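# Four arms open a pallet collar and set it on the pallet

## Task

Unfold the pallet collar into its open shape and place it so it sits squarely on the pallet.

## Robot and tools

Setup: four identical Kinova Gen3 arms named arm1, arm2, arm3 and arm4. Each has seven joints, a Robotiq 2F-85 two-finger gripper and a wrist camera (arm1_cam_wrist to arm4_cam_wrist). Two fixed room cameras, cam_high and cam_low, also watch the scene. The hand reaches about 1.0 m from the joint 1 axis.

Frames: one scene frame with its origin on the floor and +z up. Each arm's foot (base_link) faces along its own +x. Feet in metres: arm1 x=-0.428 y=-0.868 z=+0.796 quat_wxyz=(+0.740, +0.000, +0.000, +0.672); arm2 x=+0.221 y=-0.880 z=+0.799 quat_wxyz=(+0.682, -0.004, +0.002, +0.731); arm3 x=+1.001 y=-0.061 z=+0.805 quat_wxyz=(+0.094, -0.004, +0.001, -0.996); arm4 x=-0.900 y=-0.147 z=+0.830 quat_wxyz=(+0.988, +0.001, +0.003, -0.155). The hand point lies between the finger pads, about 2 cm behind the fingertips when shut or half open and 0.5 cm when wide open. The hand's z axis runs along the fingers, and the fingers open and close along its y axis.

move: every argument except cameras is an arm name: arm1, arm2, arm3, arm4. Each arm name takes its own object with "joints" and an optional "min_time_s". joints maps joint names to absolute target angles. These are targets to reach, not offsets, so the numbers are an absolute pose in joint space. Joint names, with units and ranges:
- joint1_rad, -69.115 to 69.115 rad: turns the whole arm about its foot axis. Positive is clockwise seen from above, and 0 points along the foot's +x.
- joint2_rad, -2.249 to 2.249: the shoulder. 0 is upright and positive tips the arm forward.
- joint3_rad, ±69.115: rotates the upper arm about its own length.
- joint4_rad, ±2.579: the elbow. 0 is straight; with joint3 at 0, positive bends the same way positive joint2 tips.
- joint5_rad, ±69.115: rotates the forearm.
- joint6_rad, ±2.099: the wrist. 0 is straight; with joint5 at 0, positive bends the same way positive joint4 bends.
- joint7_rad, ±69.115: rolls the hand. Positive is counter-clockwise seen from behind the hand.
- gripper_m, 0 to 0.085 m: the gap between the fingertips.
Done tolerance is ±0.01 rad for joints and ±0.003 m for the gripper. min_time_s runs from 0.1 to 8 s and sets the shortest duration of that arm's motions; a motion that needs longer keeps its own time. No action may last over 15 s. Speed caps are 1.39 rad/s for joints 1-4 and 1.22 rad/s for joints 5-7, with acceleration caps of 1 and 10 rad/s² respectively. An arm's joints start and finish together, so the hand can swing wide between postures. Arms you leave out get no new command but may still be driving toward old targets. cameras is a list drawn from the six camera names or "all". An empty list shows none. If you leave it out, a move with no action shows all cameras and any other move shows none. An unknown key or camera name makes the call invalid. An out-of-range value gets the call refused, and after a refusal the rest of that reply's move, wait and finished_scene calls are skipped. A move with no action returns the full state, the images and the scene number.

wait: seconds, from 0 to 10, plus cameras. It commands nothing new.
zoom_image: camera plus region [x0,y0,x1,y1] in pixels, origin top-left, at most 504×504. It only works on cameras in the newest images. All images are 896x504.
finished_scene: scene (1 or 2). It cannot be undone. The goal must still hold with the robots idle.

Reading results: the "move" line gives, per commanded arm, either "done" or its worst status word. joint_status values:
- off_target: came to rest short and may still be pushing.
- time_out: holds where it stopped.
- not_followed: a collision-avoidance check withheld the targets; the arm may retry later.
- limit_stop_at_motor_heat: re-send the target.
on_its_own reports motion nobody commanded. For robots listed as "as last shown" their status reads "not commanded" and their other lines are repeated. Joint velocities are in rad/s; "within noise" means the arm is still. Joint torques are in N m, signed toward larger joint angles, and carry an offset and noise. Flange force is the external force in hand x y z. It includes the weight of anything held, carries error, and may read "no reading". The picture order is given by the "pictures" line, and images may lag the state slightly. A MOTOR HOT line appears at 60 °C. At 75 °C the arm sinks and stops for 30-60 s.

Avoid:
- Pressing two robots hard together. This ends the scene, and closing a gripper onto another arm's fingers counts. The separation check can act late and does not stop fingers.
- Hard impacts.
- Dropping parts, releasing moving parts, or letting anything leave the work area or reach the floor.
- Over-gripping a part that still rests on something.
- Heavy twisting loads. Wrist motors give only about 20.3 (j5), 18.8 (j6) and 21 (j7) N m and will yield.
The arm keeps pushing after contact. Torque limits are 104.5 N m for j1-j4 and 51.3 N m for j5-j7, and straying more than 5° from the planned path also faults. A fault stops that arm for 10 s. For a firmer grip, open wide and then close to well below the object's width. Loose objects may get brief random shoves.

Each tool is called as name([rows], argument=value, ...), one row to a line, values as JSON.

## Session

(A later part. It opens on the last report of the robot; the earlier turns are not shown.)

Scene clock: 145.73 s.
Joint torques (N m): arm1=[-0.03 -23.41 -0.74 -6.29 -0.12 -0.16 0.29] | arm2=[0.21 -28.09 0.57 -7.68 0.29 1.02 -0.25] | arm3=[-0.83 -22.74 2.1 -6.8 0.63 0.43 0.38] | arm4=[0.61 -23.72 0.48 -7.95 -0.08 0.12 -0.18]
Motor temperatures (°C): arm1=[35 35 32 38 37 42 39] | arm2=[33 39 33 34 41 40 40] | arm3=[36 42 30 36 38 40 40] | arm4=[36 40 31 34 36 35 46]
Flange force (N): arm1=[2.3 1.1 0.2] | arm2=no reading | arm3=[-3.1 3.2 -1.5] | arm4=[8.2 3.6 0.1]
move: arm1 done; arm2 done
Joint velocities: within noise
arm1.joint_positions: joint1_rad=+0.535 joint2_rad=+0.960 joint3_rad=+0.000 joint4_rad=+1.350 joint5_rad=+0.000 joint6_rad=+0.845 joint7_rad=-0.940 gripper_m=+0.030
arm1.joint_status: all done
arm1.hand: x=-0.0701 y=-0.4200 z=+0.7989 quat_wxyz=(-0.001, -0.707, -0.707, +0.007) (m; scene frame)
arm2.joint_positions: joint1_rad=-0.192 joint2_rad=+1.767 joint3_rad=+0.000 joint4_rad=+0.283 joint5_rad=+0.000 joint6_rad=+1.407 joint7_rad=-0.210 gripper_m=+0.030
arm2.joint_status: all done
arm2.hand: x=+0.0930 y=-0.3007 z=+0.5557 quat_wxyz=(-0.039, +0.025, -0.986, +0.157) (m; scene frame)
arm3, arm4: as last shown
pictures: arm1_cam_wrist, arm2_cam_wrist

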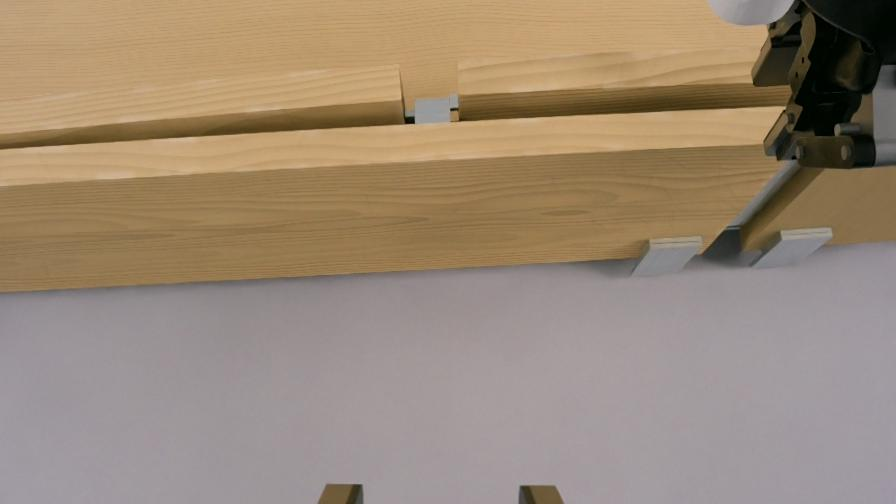

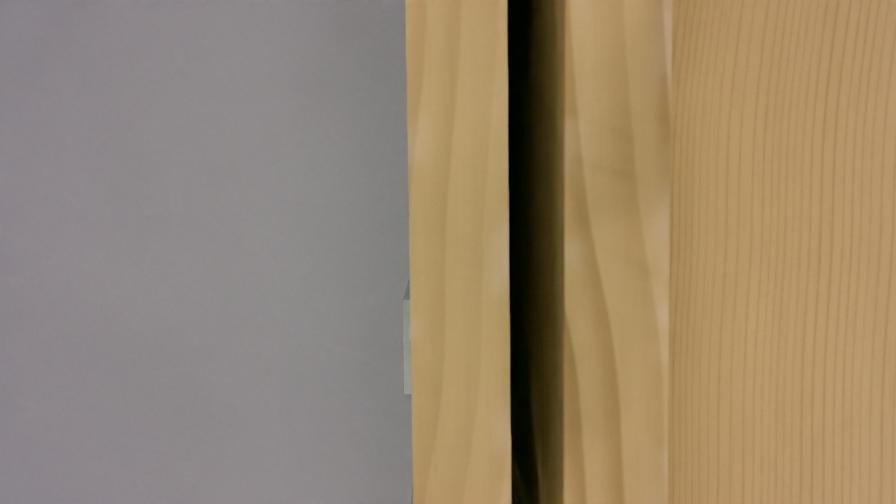

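move(cameras=["arm1_cam_wrist", "arm2_cam_wrist"])

zoom_image(camera="arm1_cam_wrist", region=[560, 40, 896, 228])

Scene clock: 152.13 s.
Joint torques (N m): arm1=[-0.07 -23.46 -0.78 -6.38 -0.09 -0.13 0.28] | arm2=[0.2 -28.08 0.52 -7.69 0.31 0.99 -0.22] | arm3=[-0.79 -22.66 2.05 -6.7 0.65 0.36 0.38] | arm4=[0.63 -23.71 0.48 -7.97 -0.08 0.11 -0.15]
Motor temperatures (°C): arm1=[35 35 32 38 37 42 39] | arm2=[33 39 33 34 41 40 40] | arm3=[36 42 30 36 38 40 40] | arm4=[36 40 31 34 36 35 46]
Flange force (N): arm1=[1.9 0.9 0.4] | arm2=no reading | arm3=[-2.7 2.9 -1.7] | arm4=[8.2 3.7 0.0]
Joint velocities: within noise
arm1.joint_positions: joint1_rad=+0.535 joint2_rad=+0.960 joint3_rad=+0.000 joint4_rad=+1.350 joint5_rad=+0.000 joint6_rad=+0.845 joint7_rad=-0.940 gripper_m=+0.030
arm1.joint_status: all done
arm1.hand: x=-0.0701 y=-0.4200 z=+0.7989 quat_wxyz=(-0.001, -0.707, -0.707, +0.007) (m; scene frame)
arm2.joint_positions: joint1_rad=-0.192 joint2_rad=+1.767 joint3_rad=+0.000 joint4_rad=+0.283 joint5_rad=+0.000 joint6_rad=+1.407 joint7_rad=-0.210 gripper_m=+0.030
arm2.joint_status: all done
arm2.hand: x=+0.0930 y=-0.3007 z=+0.5557 quat_wxyz=(-0.039, +0.025, -0.986, +0.157) (m; scene frame)
arm3.joint_positions: joint1_rad=-0.330 joint2_rad=+1.051 joint3_rad=+0.000 joint4_rad=+1.256 joint5_rad=+0.000 joint6_rad=+0.841 joint7_rad=-2.141 gripper_m=+0.060
arm3.joint_status: not commanded
arm3.hand: x=+0.4706 y=-0.3352 z=+0.7800 quat_wxyz=(-0.001, +0.026, +1.000, +0.002) (m; scene frame)
arm4.joint_positions: joint1_rad=+0.028 joint2_rad=+1.034 joint3_rad=+0.000 joint4_rad=+1.385 joint5_rad=+0.000 joint6_rad=+0.716 joint7_rad=+1.858 gripper_m=+0.060
arm4.joint_status: not commanded
arm4.hand: x=-0.3692 y=-0.3602 z=+0.7798 quat_wxyz=(-0.001, -0.026, -1.000, +0.000) (m; scene frame)
pictures: arm1_cam_wrist, arm2_cam_wrist

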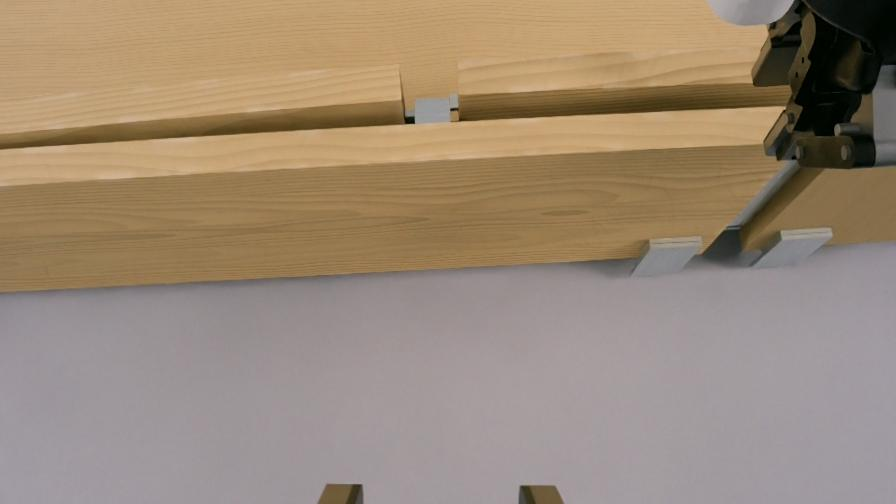

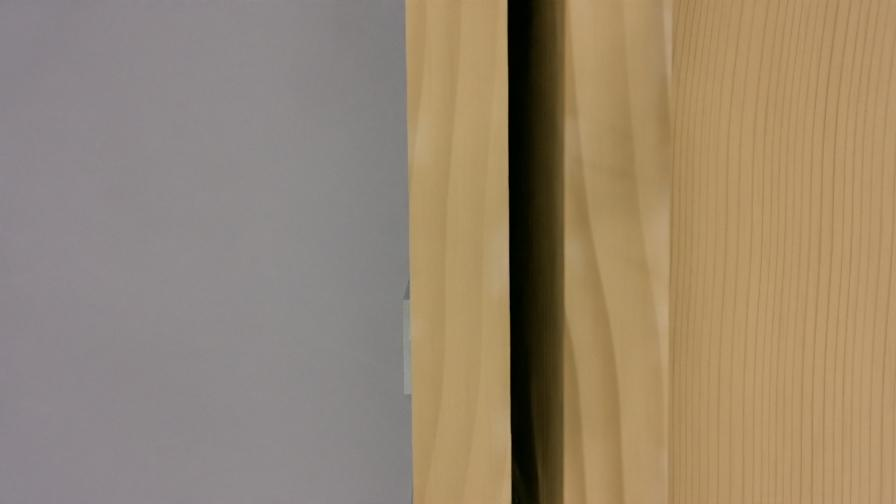

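Scaled by 1.500 from the camera's 896x504 image, which has a finer 1280x720 frame.

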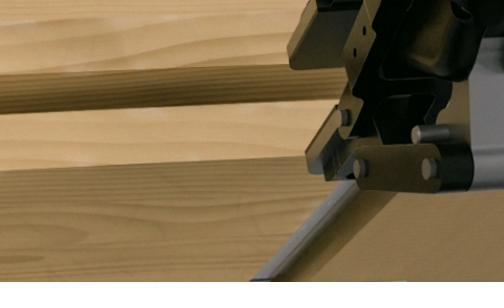

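zoom_image(camera="arm1_cam_wrist", region=[710, 50, 860, 180])

Scaled by 3.360 from the camera's 896x504 image, which has a finer 1280x720 frame.

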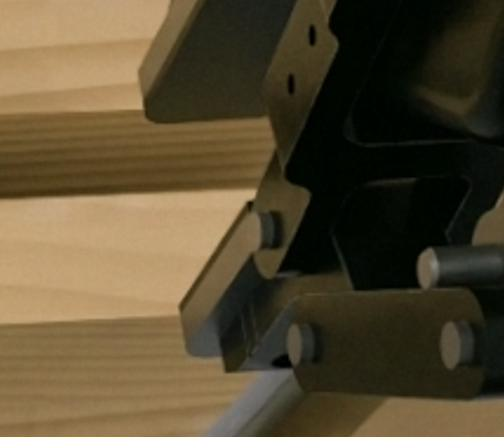

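move(arm2={"joints":{"joint1_rad":-0.1919,"joint2_rad":1.7808,"joint4_rad":0.2840,"joint6_rad":1.3931,"joint7_rad":-0.2093},"min_time_s":1.2}, cameras=["arm1_cam_wrist","arm2_cam_wrist"])

zoom_image(camera="arm1_cam_wrist", region=[710, 50, 860, 180])

Scene clock: 167.83 s.
Joint torques (N m): arm1=[-0.05 -23.41 -0.75 -6.32 -0.17 -0.13 0.26] | arm2=[0.21 -27.95 0.53 -7.6 0.31 1.03 -0.23] | arm3=[-0.91 -22.65 2.09 -6.75 0.6 0.38 0.38] | arm4=[0.63 -23.75 0.46 -7.98 -0.08 0.15 -0.15]
Motor temperatures (°C): arm1=[35 35 32 38 37 42 39] | arm2=[33 39 33 34 41 40 40] | arm3=[36 43 30 35 38 40 40] | arm4=[36 40 31 34 36 35 46]
Flange force (N): arm1=[2.1 1.0 0.3] | arm2=no reading | arm3=[-2.9 3.2 -1.7] | arm4=[8.3 3.8 0.2]
move: arm2 done
Joint velocities: within noise
arm1, arm3, arm4: as last shown
arm2.joint_positions: joint1_rad=-0.192 joint2_rad=+1.781 joint3_rad=+0.000 joint4_rad=+0.284 joint5_rad=+0.000 joint6_rad=+1.393 joint7_rad=-0.209 gripper_m=+0.030
arm2.joint_status: all done
arm2.hand: x=+0.0938 y=-0.3040 z=+0.5462 quat_wxyz=(-0.039, +0.025, -0.986, +0.157) (m; scene frame)
pictures: arm1_cam_wrist, arm2_cam_wrist

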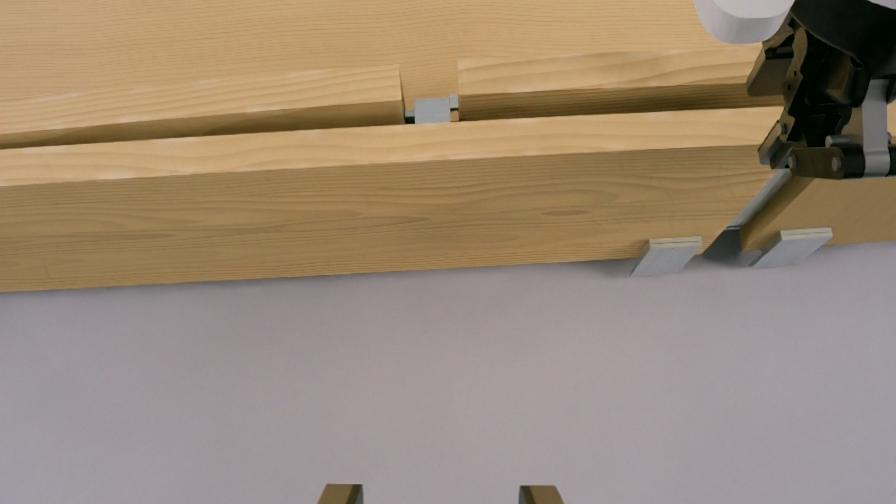

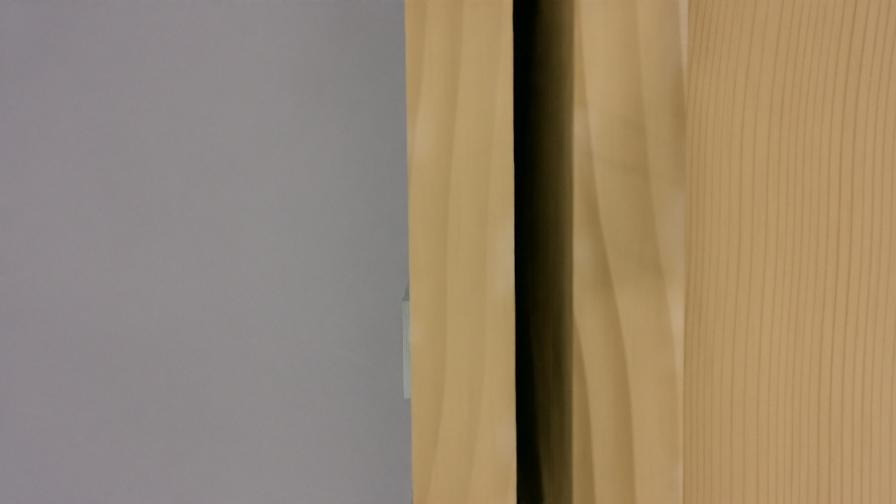

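Scaled by 3.360 from the camera's 896x504 image, which has a finer 1280x720 frame.

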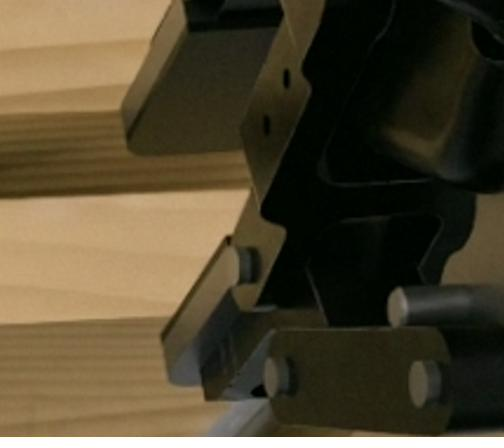

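move(arm2={"joints":{"joint1_rad":-0.1931,"joint2_rad":1.7798,"joint4_rad":0.3253,"joint6_rad":1.3529,"joint7_rad":-0.2102},"min_time_s":1.5}, cameras=["arm1_cam_wrist","arm2_cam_wrist"])

zoom_image(camera="arm1_cam_wrist", region=[710, 50, 860, 180])

Scene clock: 174.47 s.
Joint torques (N m): arm1=[-0.04 -23.43 -0.83 -6.27 -0.15 -0.15 0.24] | arm2=[-0.21 -10.65 -0.14 -0.84 -0.02 0.47 -0.22] | arm3=[-0.79 -22.7 2.09 -6.69 0.59 0.37 0.41] | arm4=[0.6 -23.72 0.43 -7.97 -0.07 0.11 -0.16]
Motor temperatures (°C): arm1=[35 35 32 38 37 42 39] | arm2=[33 40 33 34 41 40 40] | arm3=[36 43 30 35 38 40 40] | arm4=[36 41 31 34 36 35 46]
Flange force (N): arm1=[2.3 1.2 0.2] | arm2=no reading | arm3=[-2.6 2.8 -1.6] | arm4=[8.2 3.7 0.0]
move: arm2 done
Joint velocities: within noise
arm1, arm3, arm4: as last shown
arm2.joint_positions: joint1_rad=-0.193 joint2_rad=+1.780 joint3_rad=+0.000 joint4_rad=+0.325 joint5_rad=+0.000 joint6_rad=+1.353 joint7_rad=-0.210 gripper_m=+0.030
arm2.joint_status: all done
arm2.hand: x=+0.0947 y=-0.3101 z=+0.5357 quat_wxyz=(-0.039, +0.025, -0.986, +0.157) (m; scene frame)
pictures: arm1_cam_wrist, arm2_cam_wrist

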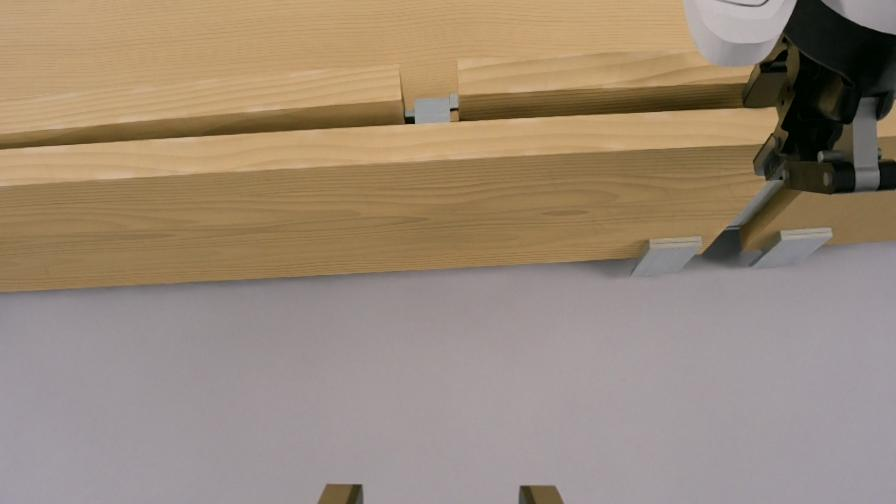

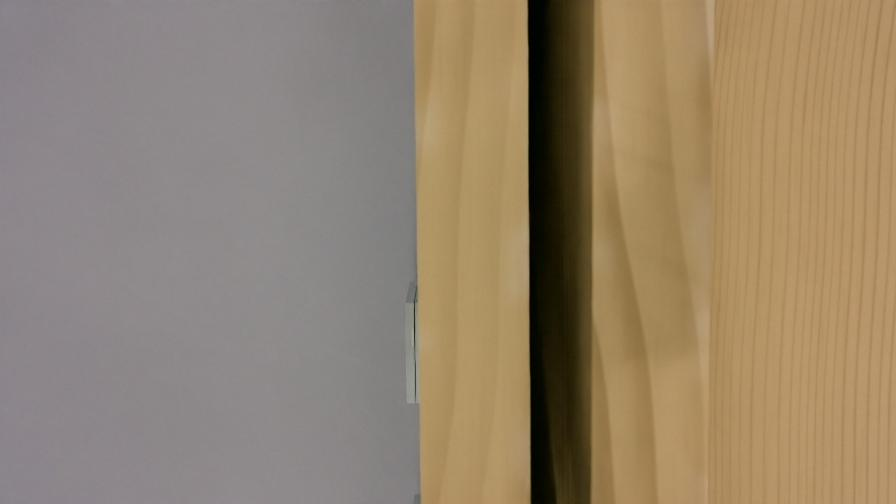

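Scaled by 3.360 from the camera's 896x504 image, which has a finer 1280x720 frame.

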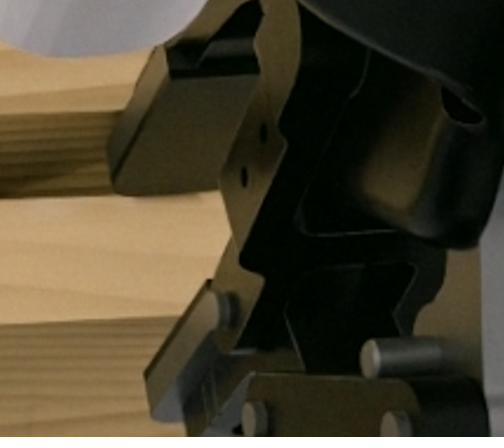

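move(arm2={"joints":{"joint1_rad":-0.1919,"joint2_rad":1.7808,"joint4_rad":0.2840,"joint6_rad":1.3931,"joint7_rad":-0.2093},"min_time_s":1.2}, cameras=["arm1_cam_wrist","arm2_cam_wrist"])

zoom_image(camera="arm1_cam_wrist", region=[710, 50, 860, 180])

move(arm2={"joints":{"joint1_rad":-0.1924,"joint2_rad":1.7960,"joint4_rad":0.2873,"joint6_rad":1.3747,"joint7_rad":-0.2096},"min_time_s":1.5}, cameras=["arm1_cam_wrist","arm2_cam_wrist"])

zoom_image(camera="arm1_cam_wrist", region=[710, 50, 860, 180])

Scene clock: 187.83 s.
Joint torques (N m): arm1=[-0.14 -23.39 -0.75 -6.3 -0.1 -0.12 0.29] | arm2=[0.25 -27.92 0.53 -7.61 0.31 1 -0.28] | arm3=[-0.8 -22.63 2.04 -6.66 0.62 0.38 0.37] | arm4=[0.63 -23.73 0.46 -7.94 -0.07 0.13 -0.17]
Motor temperatures (°C): arm1=[35 35 32 38 37 42 39] | arm2=[33 39 33 34 41 40 40] | arm3=[36 44 30 35 38 40 40] | arm4=[36 41 31 34 36 35 46]
Flange force (N): arm1=[2.0 1.1 0.2] | arm2=no reading | arm3=[-2.6 2.9 -1.7] | arm4=[8.1 3.7 0.1]
move: arm2 done
Joint velocities: within noise
arm1, arm3, arm4: as last shown
arm2.joint_positions: joint1_rad=-0.192 joint2_rad=+1.781 joint3_rad=+0.000 joint4_rad=+0.284 joint5_rad=+0.000 joint6_rad=+1.393 joint7_rad=-0.209 gripper_m=+0.030
arm2.joint_status: all done
arm2.hand: x=+0.0938 y=-0.3040 z=+0.5462 quat_wxyz=(-0.039, +0.025, -0.986, +0.157) (m; scene frame)
pictures: arm1_cam_wrist, arm2_cam_wrist

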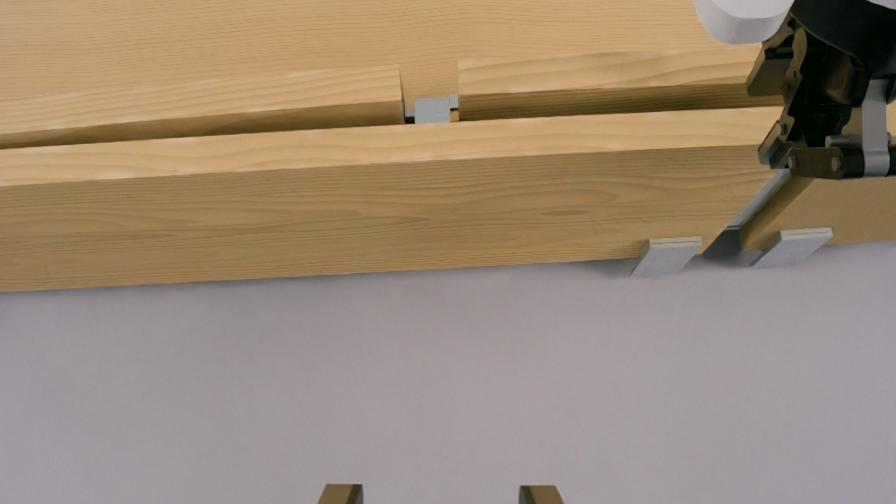

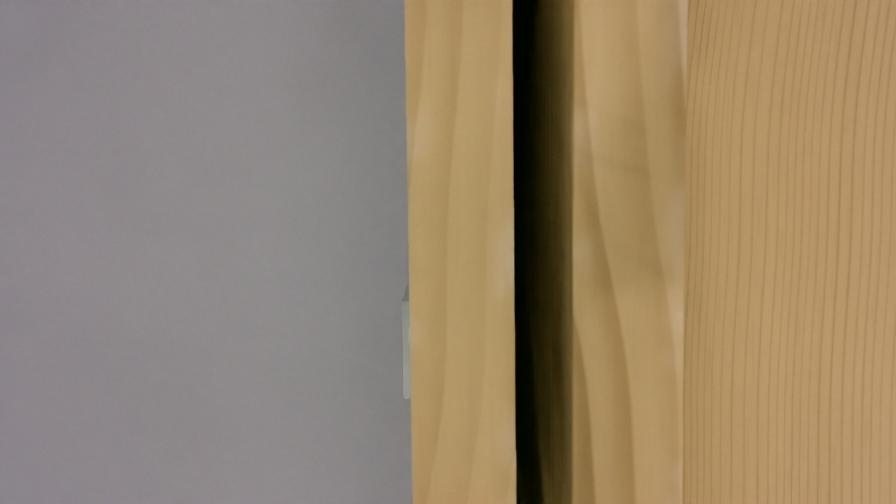

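Scaled by 3.360 from the camera's 896x504 image, which has a finer 1280x720 frame.

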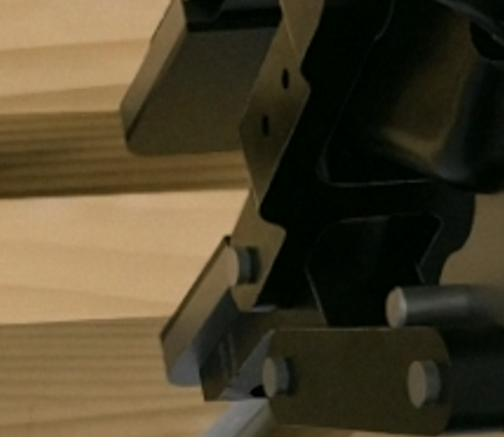

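Scene clock: 189.63 s.
Joint torques (N m): arm1=[-0.02 -23.4 -0.74 -6.33 -0.16 -0.16 0.29] | arm2=[0.08 -6.05 -0.06 1 0.1 0.46 -0.22] | arm3=[-0.76 -22.67 2.16 -6.74 0.65 0.39 0.44] | arm4=[0.61 -23.75 0.47 -7.99 -0.09 0.12 -0.16]
Motor temperatures (°C): arm1=[35 35 32 38 37 42 39] | arm2=[33 39 33 34 41 40 40] | arm3=[36 44 30 35 38 40 40] | arm4=[36 41 31 34 36 35 46]
Flange force (N): arm1=[2.1 0.9 0.2] | arm2=no reading | arm3=[-3.0 2.9 -1.6] | arm4=[8.3 3.7 0.1]
move: arm2 done
Joint velocities: within noise
arm1, arm3, arm4: as last shown
arm1.hand: x=-0.0701 y=-0.4200 z=+0.7990 quat_wxyz=(-0.001, -0.707, -0.707, +0.007) (m; scene frame)
arm2.joint_positions: joint1_rad=-0.192 joint2_rad=+1.796 joint3_rad=+0.000 joint4_rad=+0.287 joint5_rad=+0.000 joint6_rad=+1.375 joint7_rad=-0.210 gripper_m=+0.030
arm2.joint_status: all done
arm2.hand: x=+0.0946 y=-0.3082 z=+0.5350 quat_wxyz=(-0.039, +0.025, -0.986, +0.157) (m; scene frame)
pictures: arm1_cam_wrist, arm2_cam_wrist

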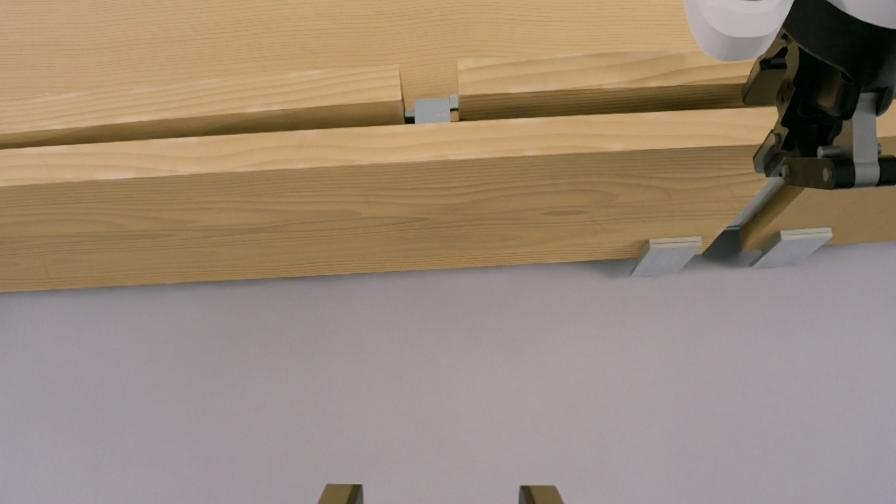

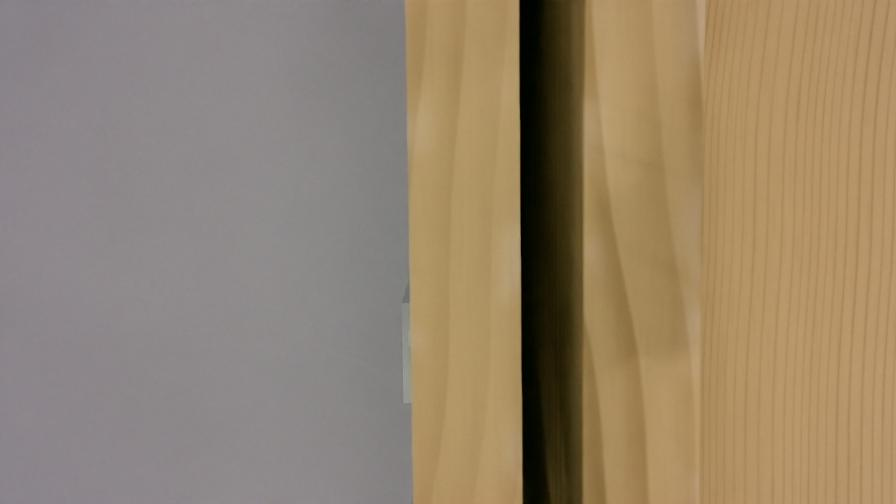

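Scaled by 3.360 from the camera's 896x504 image, which has a finer 1280x720 frame.

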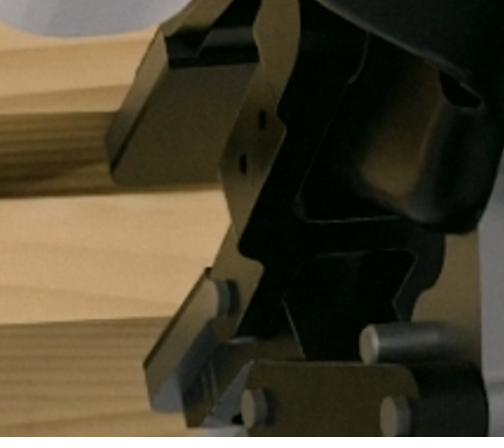

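move(cameras=["cam_low", "cam_high", "arm3_cam_wrist"])

zoom_image(camera="cam_high", region=[400, 190, 520, 290])

Scene clock: 193.73 s.
Joint torques (N m): arm1=[-0.09 -23.43 -0.7 -6.35 -0.16 -0.12 0.29] | arm2=[0.04 -5.71 -0.1 1.16 0.11 0.42 -0.22] | arm3=[-0.79 -22.74 2.09 -6.78 0.6 0.42 0.42] | arm4=[0.59 -23.74 0.46 -7.95 -0.08 0.14 -0.17]
Motor temperatures (°C): arm1=[35 35 32 38 37 42 39] | arm2=[33 39 33 34 41 40 40] | arm3=[36 44 30 35 38 40 40] | arm4=[36 41 31 34 36 35 46]
Flange force (N): arm1=[1.9 0.9 0.3] | arm2=no reading | arm3=[-3.1 3.0 -1.5] | arm4=[8.2 3.6 0.1]
Joint velocities: within noise
arm1.joint_positions: joint1_rad=+0.535 joint2_rad=+0.960 joint3_rad=+0.000 joint4_rad=+1.350 joint5_rad=+0.000 joint6_rad=+0.845 joint7_rad=-0.940 gripper_m=+0.030
arm1.joint_status: not commanded
arm1.hand: x=-0.0701 y=-0.4200 z=+0.7989 quat_wxyz=(-0.001, -0.707, -0.707, +0.007) (m; scene frame)
arm2.joint_positions: joint1_rad=-0.192 joint2_rad=+1.796 joint3_rad=+0.000 joint4_rad=+0.287 joint5_rad=+0.000 joint6_rad=+1.375 joint7_rad=-0.210 gripper_m=+0.030
arm2.joint_status: all done
arm2.hand: x=+0.0946 y=-0.3082 z=+0.5349 quat_wxyz=(-0.039, +0.025, -0.986, +0.157) (m; scene frame)
arm3.joint_positions: joint1_rad=-0.330 joint2_rad=+1.051 joint3_rad=+0.000 joint4_rad=+1.256 joint5_rad=+0.000 joint6_rad=+0.841 joint7_rad=-2.141 gripper_m=+0.060
arm3.joint_status: not commanded
arm3.hand: x=+0.4706 y=-0.3352 z=+0.7800 quat_wxyz=(-0.001, +0.026, +1.000, +0.002) (m; scene frame)
arm4.joint_positions: joint1_rad=+0.028 joint2_rad=+1.034 joint3_rad=+0.000 joint4_rad=+1.385 joint5_rad=+0.000 joint6_rad=+0.716 joint7_rad=+1.858 gripper_m=+0.060
arm4.joint_status: not commanded
arm4.hand: x=-0.3692 y=-0.3602 z=+0.7798 quat_wxyz=(-0.001, -0.026, -1.000, +0.000) (m; scene frame)
pictures: arm3_cam_wrist, cam_high, cam_low

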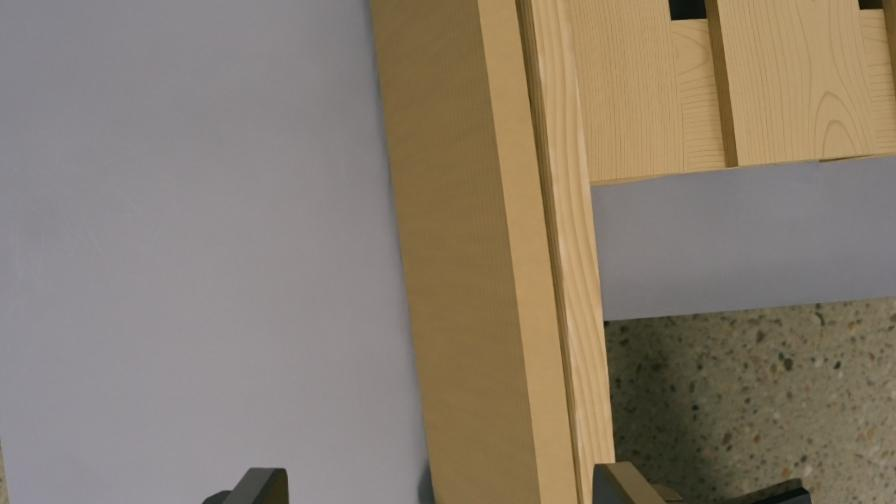

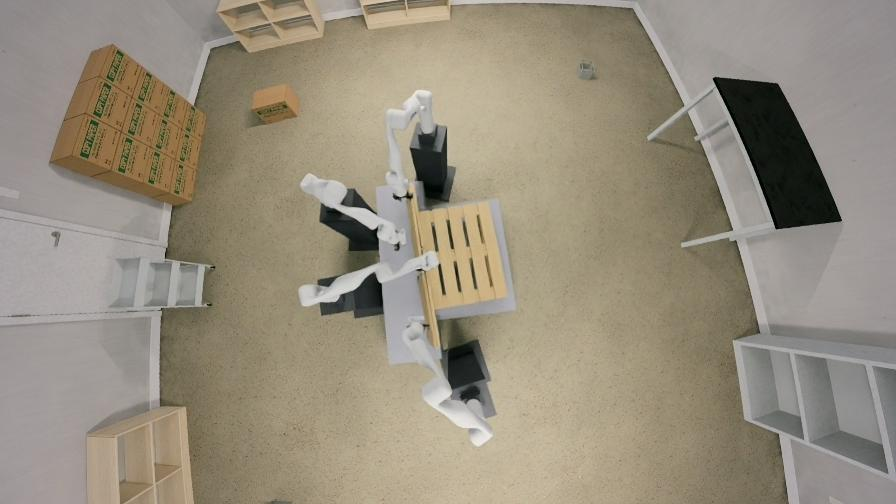

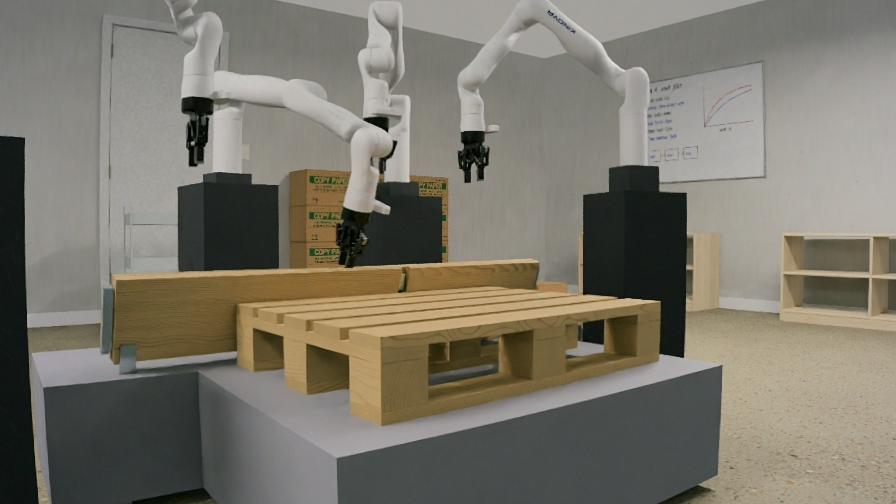

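Scaled by 4.200 from the camera's 896x504 image, which has a finer 1280x720 frame.

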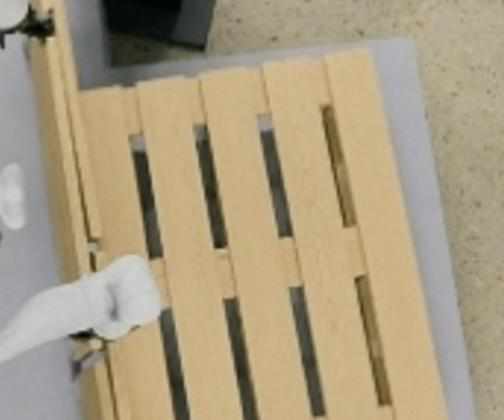

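zoom_image(camera="cam_low", region=[310, 205, 430, 305])

Scaled by 4.200 from the camera's 896x504 image, which has a finer 1280x720 frame.

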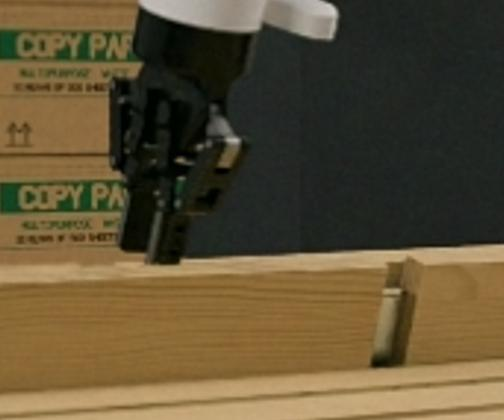

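zoom_image(camera="cam_low", region=[325, 240, 385, 290])

Scaled by 8.400 from the camera's 896x504 image, which has a finer 1280x720 frame.

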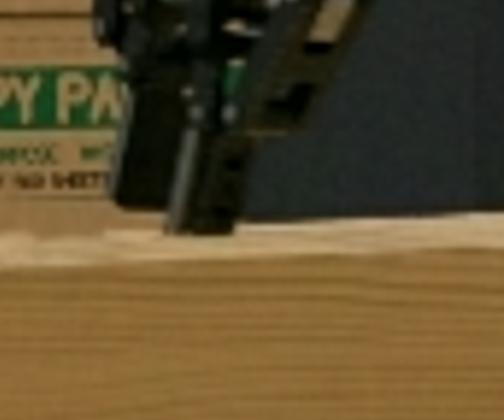

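zoom_image(camera="cam_low", region=[380, 245, 430, 295])

zoom_image(camera="cam_low", region=[500, 245, 560, 305])

zoom_image(camera="cam_low", region=[90, 255, 170, 385])

Scaled by 10.080 from the camera's 896x504 image, which has a finer 1280x720 frame.

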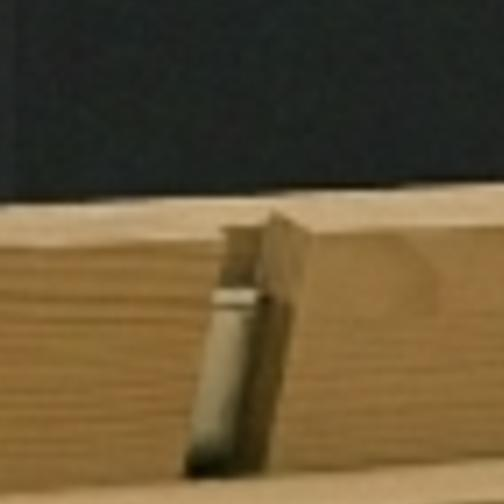

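Scaled by 8.400 from the camera's 896x504 image, which has a finer 1280x720 frame.

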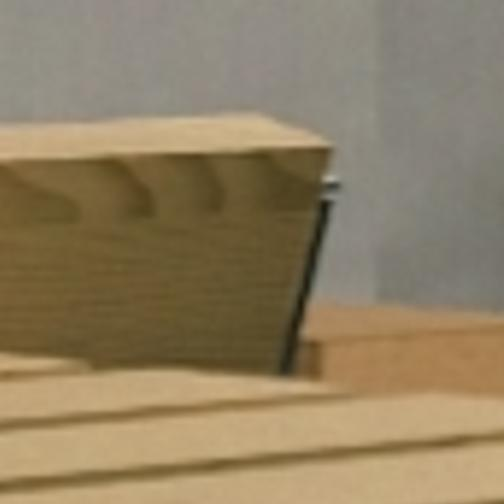

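Scaled by 3.877 from the camera's 896x504 image, which has a finer 1280x720 frame.

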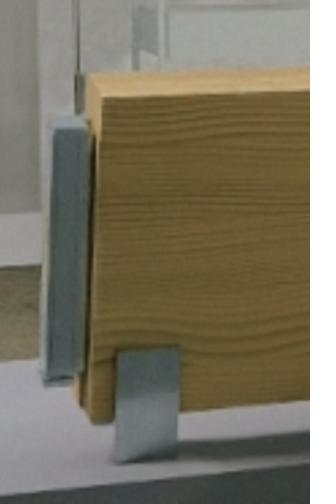

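move(cameras=["arm2_cam_wrist"])

zoom_image(camera="arm2_cam_wrist", region=[480, 384, 620, 504])

Scene clock: 229.77 s.
Joint torques (N m): arm1=[0.03 -23.37 -0.78 -6.34 -0.15 -0.13 0.23] | arm2=[0.03 -5.69 -0.08 1.13 0.1 0.42 -0.21] | arm3=[-0.79 -22.64 2.03 -6.68 0.62 0.39 0.34] | arm4=[0.59 -23.7 0.45 -7.98 -0.09 0.12 -0.17]
Motor temperatures (°C): arm1=[35 35 32 38 37 42 39] | arm2=[33 39 33 34 41 40 40] | arm3=[36 45 30 35 38 40 40] | arm4=[36 42 31 34 36 35 46]
Flange force (N): arm1=[2.0 0.8 0.2] | arm2=no reading | arm3=[-2.7 3.0 -1.7] | arm4=[8.3 3.7 0.0]
Joint velocities: within noise
arm1.joint_positions: joint1_rad=+0.535 joint2_rad=+0.960 joint3_rad=+0.000 joint4_rad=+1.350 joint5_rad=+0.000 joint6_rad=+0.845 joint7_rad=-0.940 gripper_m=+0.030
arm1.joint_status: not commanded
arm1.hand: x=-0.0701 y=-0.4200 z=+0.7989 quat_wxyz=(-0.001, -0.707, -0.707, +0.007) (m; scene frame)
arm2.joint_positions: joint1_rad=-0.192 joint2_rad=+1.796 joint3_rad=+0.000 joint4_rad=+0.287 joint5_rad=+0.000 joint6_rad=+1.375 joint7_rad=-0.210 gripper_m=+0.030
arm2.joint_status: all done
arm2.hand: x=+0.0946 y=-0.3082 z=+0.5349 quat_wxyz=(-0.039, +0.025, -0.986, +0.157) (m; scene frame)
arm3.joint_positions: joint1_rad=-0.330 joint2_rad=+1.051 joint3_rad=+0.000 joint4_rad=+1.256 joint5_rad=+0.000 joint6_rad=+0.841 joint7_rad=-2.141 gripper_m=+0.060
arm3.joint_status: not commanded
arm3.hand: x=+0.4706 y=-0.3352 z=+0.7800 quat_wxyz=(-0.001, +0.026, +1.000, +0.002) (m; scene frame)
arm4.joint_positions: joint1_rad=+0.028 joint2_rad=+1.034 joint3_rad=+0.000 joint4_rad=+1.385 joint5_rad=+0.000 joint6_rad=+0.716 joint7_rad=+1.858 gripper_m=+0.060
arm4.joint_status: not commanded
arm4.hand: x=-0.3692 y=-0.3602 z=+0.7798 quat_wxyz=(-0.001, -0.026, -1.000, +0.000) (m; scene frame)
pictures: arm2_cam_wrist

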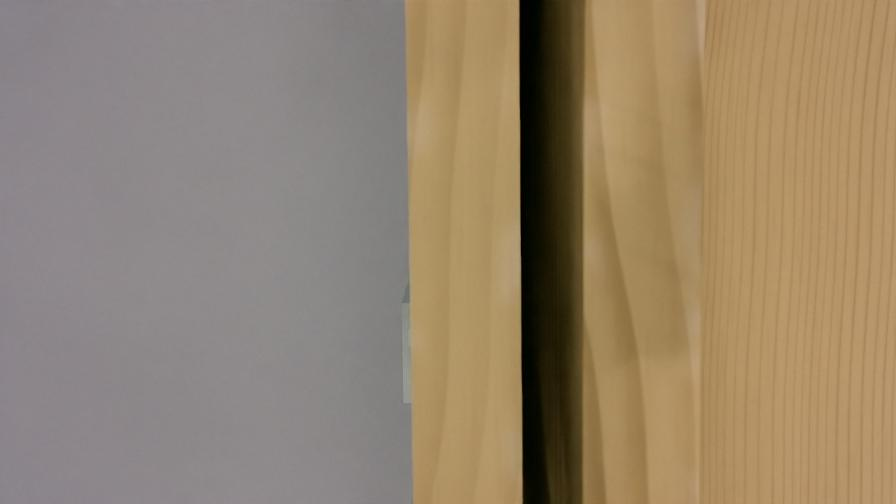

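Scaled by 3.600 from the camera's 896x504 image, which has a finer 1280x720 frame.

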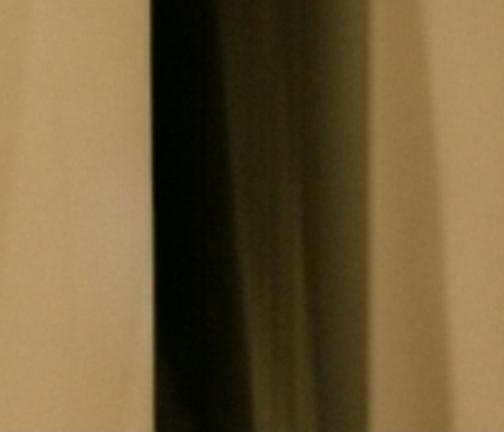

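move(arm2={"joints":{"joint1_rad":-0.1919,"joint2_rad":1.7808,"joint4_rad":0.2840,"joint6_rad":1.3931,"joint7_rad":-0.2093},"min_time_s":1.0})

move(arm2={"joints":{"joint1_rad":-0.1919,"joint2_rad":1.7988,"joint4_rad":0.2611,"joint6_rad":1.3980,"joint7_rad":-0.2093},"min_time_s":1.0})

move(arm2={"joints":{"joint1_rad":-0.1921,"joint2_rad":1.8035,"joint4_rad":0.2598,"joint6_rad":1.3947,"joint7_rad":-0.2094},"min_time_s":1.0})

move(arm2={"joints":{"joint1_rad":-0.1923,"joint2_rad":1.8083,"joint4_rad":0.2582,"joint6_rad":1.3915,"joint7_rad":-0.2095},"min_time_s":1.0}, cameras=["arm1_cam_wrist"])

zoom_image(camera="arm1_cam_wrist", region=[710, 50, 860, 180])

Scene clock: 240.73 s.
Joint torques (N m): arm1=[-0.08 -23.5 -0.74 -6.33 -0.13 -0.13 0.26] | arm2=[0.21 -27.95 0.56 -7.6 0.3 1.04 -0.27] | arm3=[-0.85 -22.72 2.02 -6.71 0.63 0.39 0.4] | arm4=[0.6 -23.74 0.48 -7.9 -0.08 0.11 -0.17]
Motor temperatures (°C): arm1=[35 35 32 38 37 42 39] | arm2=[33 39 33 34 41 40 40] | arm3=[36 45 30 35 38 40 40] | arm4=[36 42 31 34 36 35 46]
Flange force (N): arm1=[2.1 1.1 0.4] | arm2=no reading | arm3=[-2.7 3.0 -1.6] | arm4=[7.9 3.6 0.1]
move: arm2 done
Joint velocities: within noise
arm1, arm3, arm4: as last shown
arm2.joint_positions: joint1_rad=-0.192 joint2_rad=+1.781 joint3_rad=+0.000 joint4_rad=+0.284 joint5_rad=+0.000 joint6_rad=+1.393 joint7_rad=-0.209 gripper_m=+0.030
arm2.joint_status: all done
arm2.hand: x=+0.0938 y=-0.3040 z=+0.5462 quat_wxyz=(-0.039, +0.025, -0.986, +0.157) (m; scene frame)
pictures: none

Scene clock: 242.03 s.
Joint torques (N m): arm1=[-0.06 -23.43 -0.79 -6.35 -0.16 -0.17 0.29] | arm2=[0.22 -27.9 0.54 -7.63 0.29 1 -0.26] | arm3=[-0.88 -22.65 2.07 -6.69 0.62 0.42 0.41] | arm4=[0.63 -23.72 0.51 -7.96 -0.1 0.12 -0.15]
Motor temperatures (°C): arm1=[35 35 32 38 37 42 39] | arm2=[33 39 33 34 41 40 40] | arm3=[36 45 30 35 38 40 40] | arm4=[36 42 31 34 36 35 46]
Flange force (N): arm1=[2.1 1.0 0.2] | arm2=no reading | arm3=[-2.8 3.1 -1.6] | arm4=[8.2 3.7 0.1]
move: arm2 done
Joint velocities: within noise
arm1, arm3, arm4: as last shown
arm2.joint_positions: joint1_rad=-0.192 joint2_rad=+1.799 joint3_rad=+0.000 joint4_rad=+0.261 joint5_rad=+0.000 joint6_rad=+1.398 joint7_rad=-0.209 gripper_m=+0.030
arm2.joint_status: all done
arm2.hand: x=+0.0941 y=-0.3049 z=+0.5402 quat_wxyz=(-0.039, +0.025, -0.986, +0.157) (m; scene frame)
pictures: none

Scene clock: 243.33 s.
Joint torques (N m): arm1=[0 -23.4 -0.76 -6.37 -0.13 -0.18 0.26] | arm2=[0.25 -24.97 0.49 -6.6 0.33 0.71 -0.24] | arm3=[-0.82 -22.73 2.06 -6.84 0.62 0.41 0.36] | arm4=[0.6 -23.71 0.48 -7.96 -0.05 0.14 -0.16]
Motor temperatures (°C): arm1=[35 35 32 38 37 42 39] | arm2=[33 39 33 34 41 40 40] | arm3=[36 45 30 35 38 40 40] | arm4=[36 42 31 34 36 35 46]
Flange force (N): arm1=[2.0 0.9 0.1] | arm2=no reading | arm3=[-3.3 3.3 -1.5] | arm4=[8.2 3.7 0.1]
move: arm2 done
Joint velocities: within noise
arm1, arm3, arm4: as last shown
arm2.joint_positions: joint1_rad=-0.192 joint2_rad=+1.803 joint3_rad=+0.000 joint4_rad=+0.260 joint5_rad=+0.000 joint6_rad=+1.395 joint7_rad=-0.209 gripper_m=+0.030
arm2.joint_status: all done
arm2.hand: x=+0.0942 y=-0.3059 z=+0.5373 quat_wxyz=(-0.039, +0.025, -0.986, +0.157) (m; scene frame)
pictures: none

Scene clock: 244.63 s.
Joint torques (N m): arm1=[-0.08 -23.4 -0.78 -6.28 -0.14 -0.16 0.26] | arm2=[-0.31 -4.7 -0.27 1.02 -0.04 -0.31 -0.22] | arm3=[-0.73 -22.73 2.09 -6.77 0.63 0.41 0.38] | arm4=[0.61 -23.72 0.48 -7.92 -0.08 0.14 -0.15]
Motor temperatures (°C): arm1=[35 35 32 38 37 42 39] | arm2=[33 39 33 34 41 40 40] | arm3=[36 45 30 35 38 40 40] | arm4=[36 42 31 34 36 35 46]
Flange force (N): arm1=[2.2 1.2 0.2] | arm2=no reading | arm3=[-3.0 3.0 -1.5] | arm4=[8.1 3.6 0.1]
move: arm2 done
Joint velocities: within noise
arm1, arm3, arm4: as last shown
arm2.joint_positions: joint1_rad=-0.192 joint2_rad=+1.808 joint3_rad=+0.000 joint4_rad=+0.258 joint5_rad=+0.000 joint6_rad=+1.391 joint7_rad=-0.210 gripper_m=+0.030
arm2.joint_status: all done
arm2.hand: x=+0.0943 y=-0.3069 z=+0.5345 quat_wxyz=(-0.039, +0.025, -0.986, +0.157) (m; scene frame)
pictures: arm1_cam_wrist

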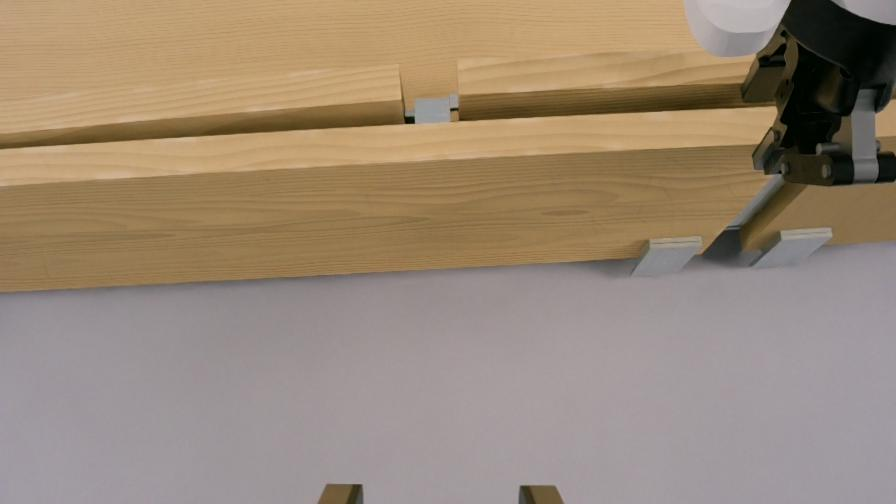

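Scaled by 3.360 from the camera's 896x504 image, which has a finer 1280x720 frame.

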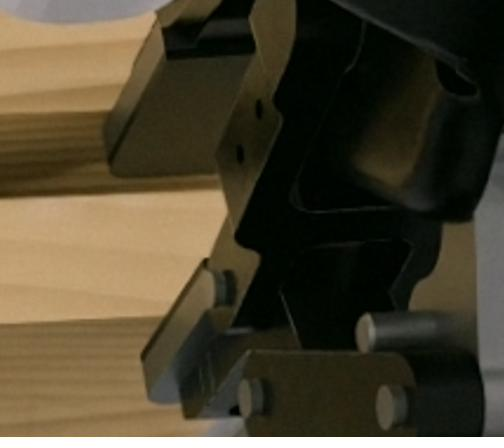

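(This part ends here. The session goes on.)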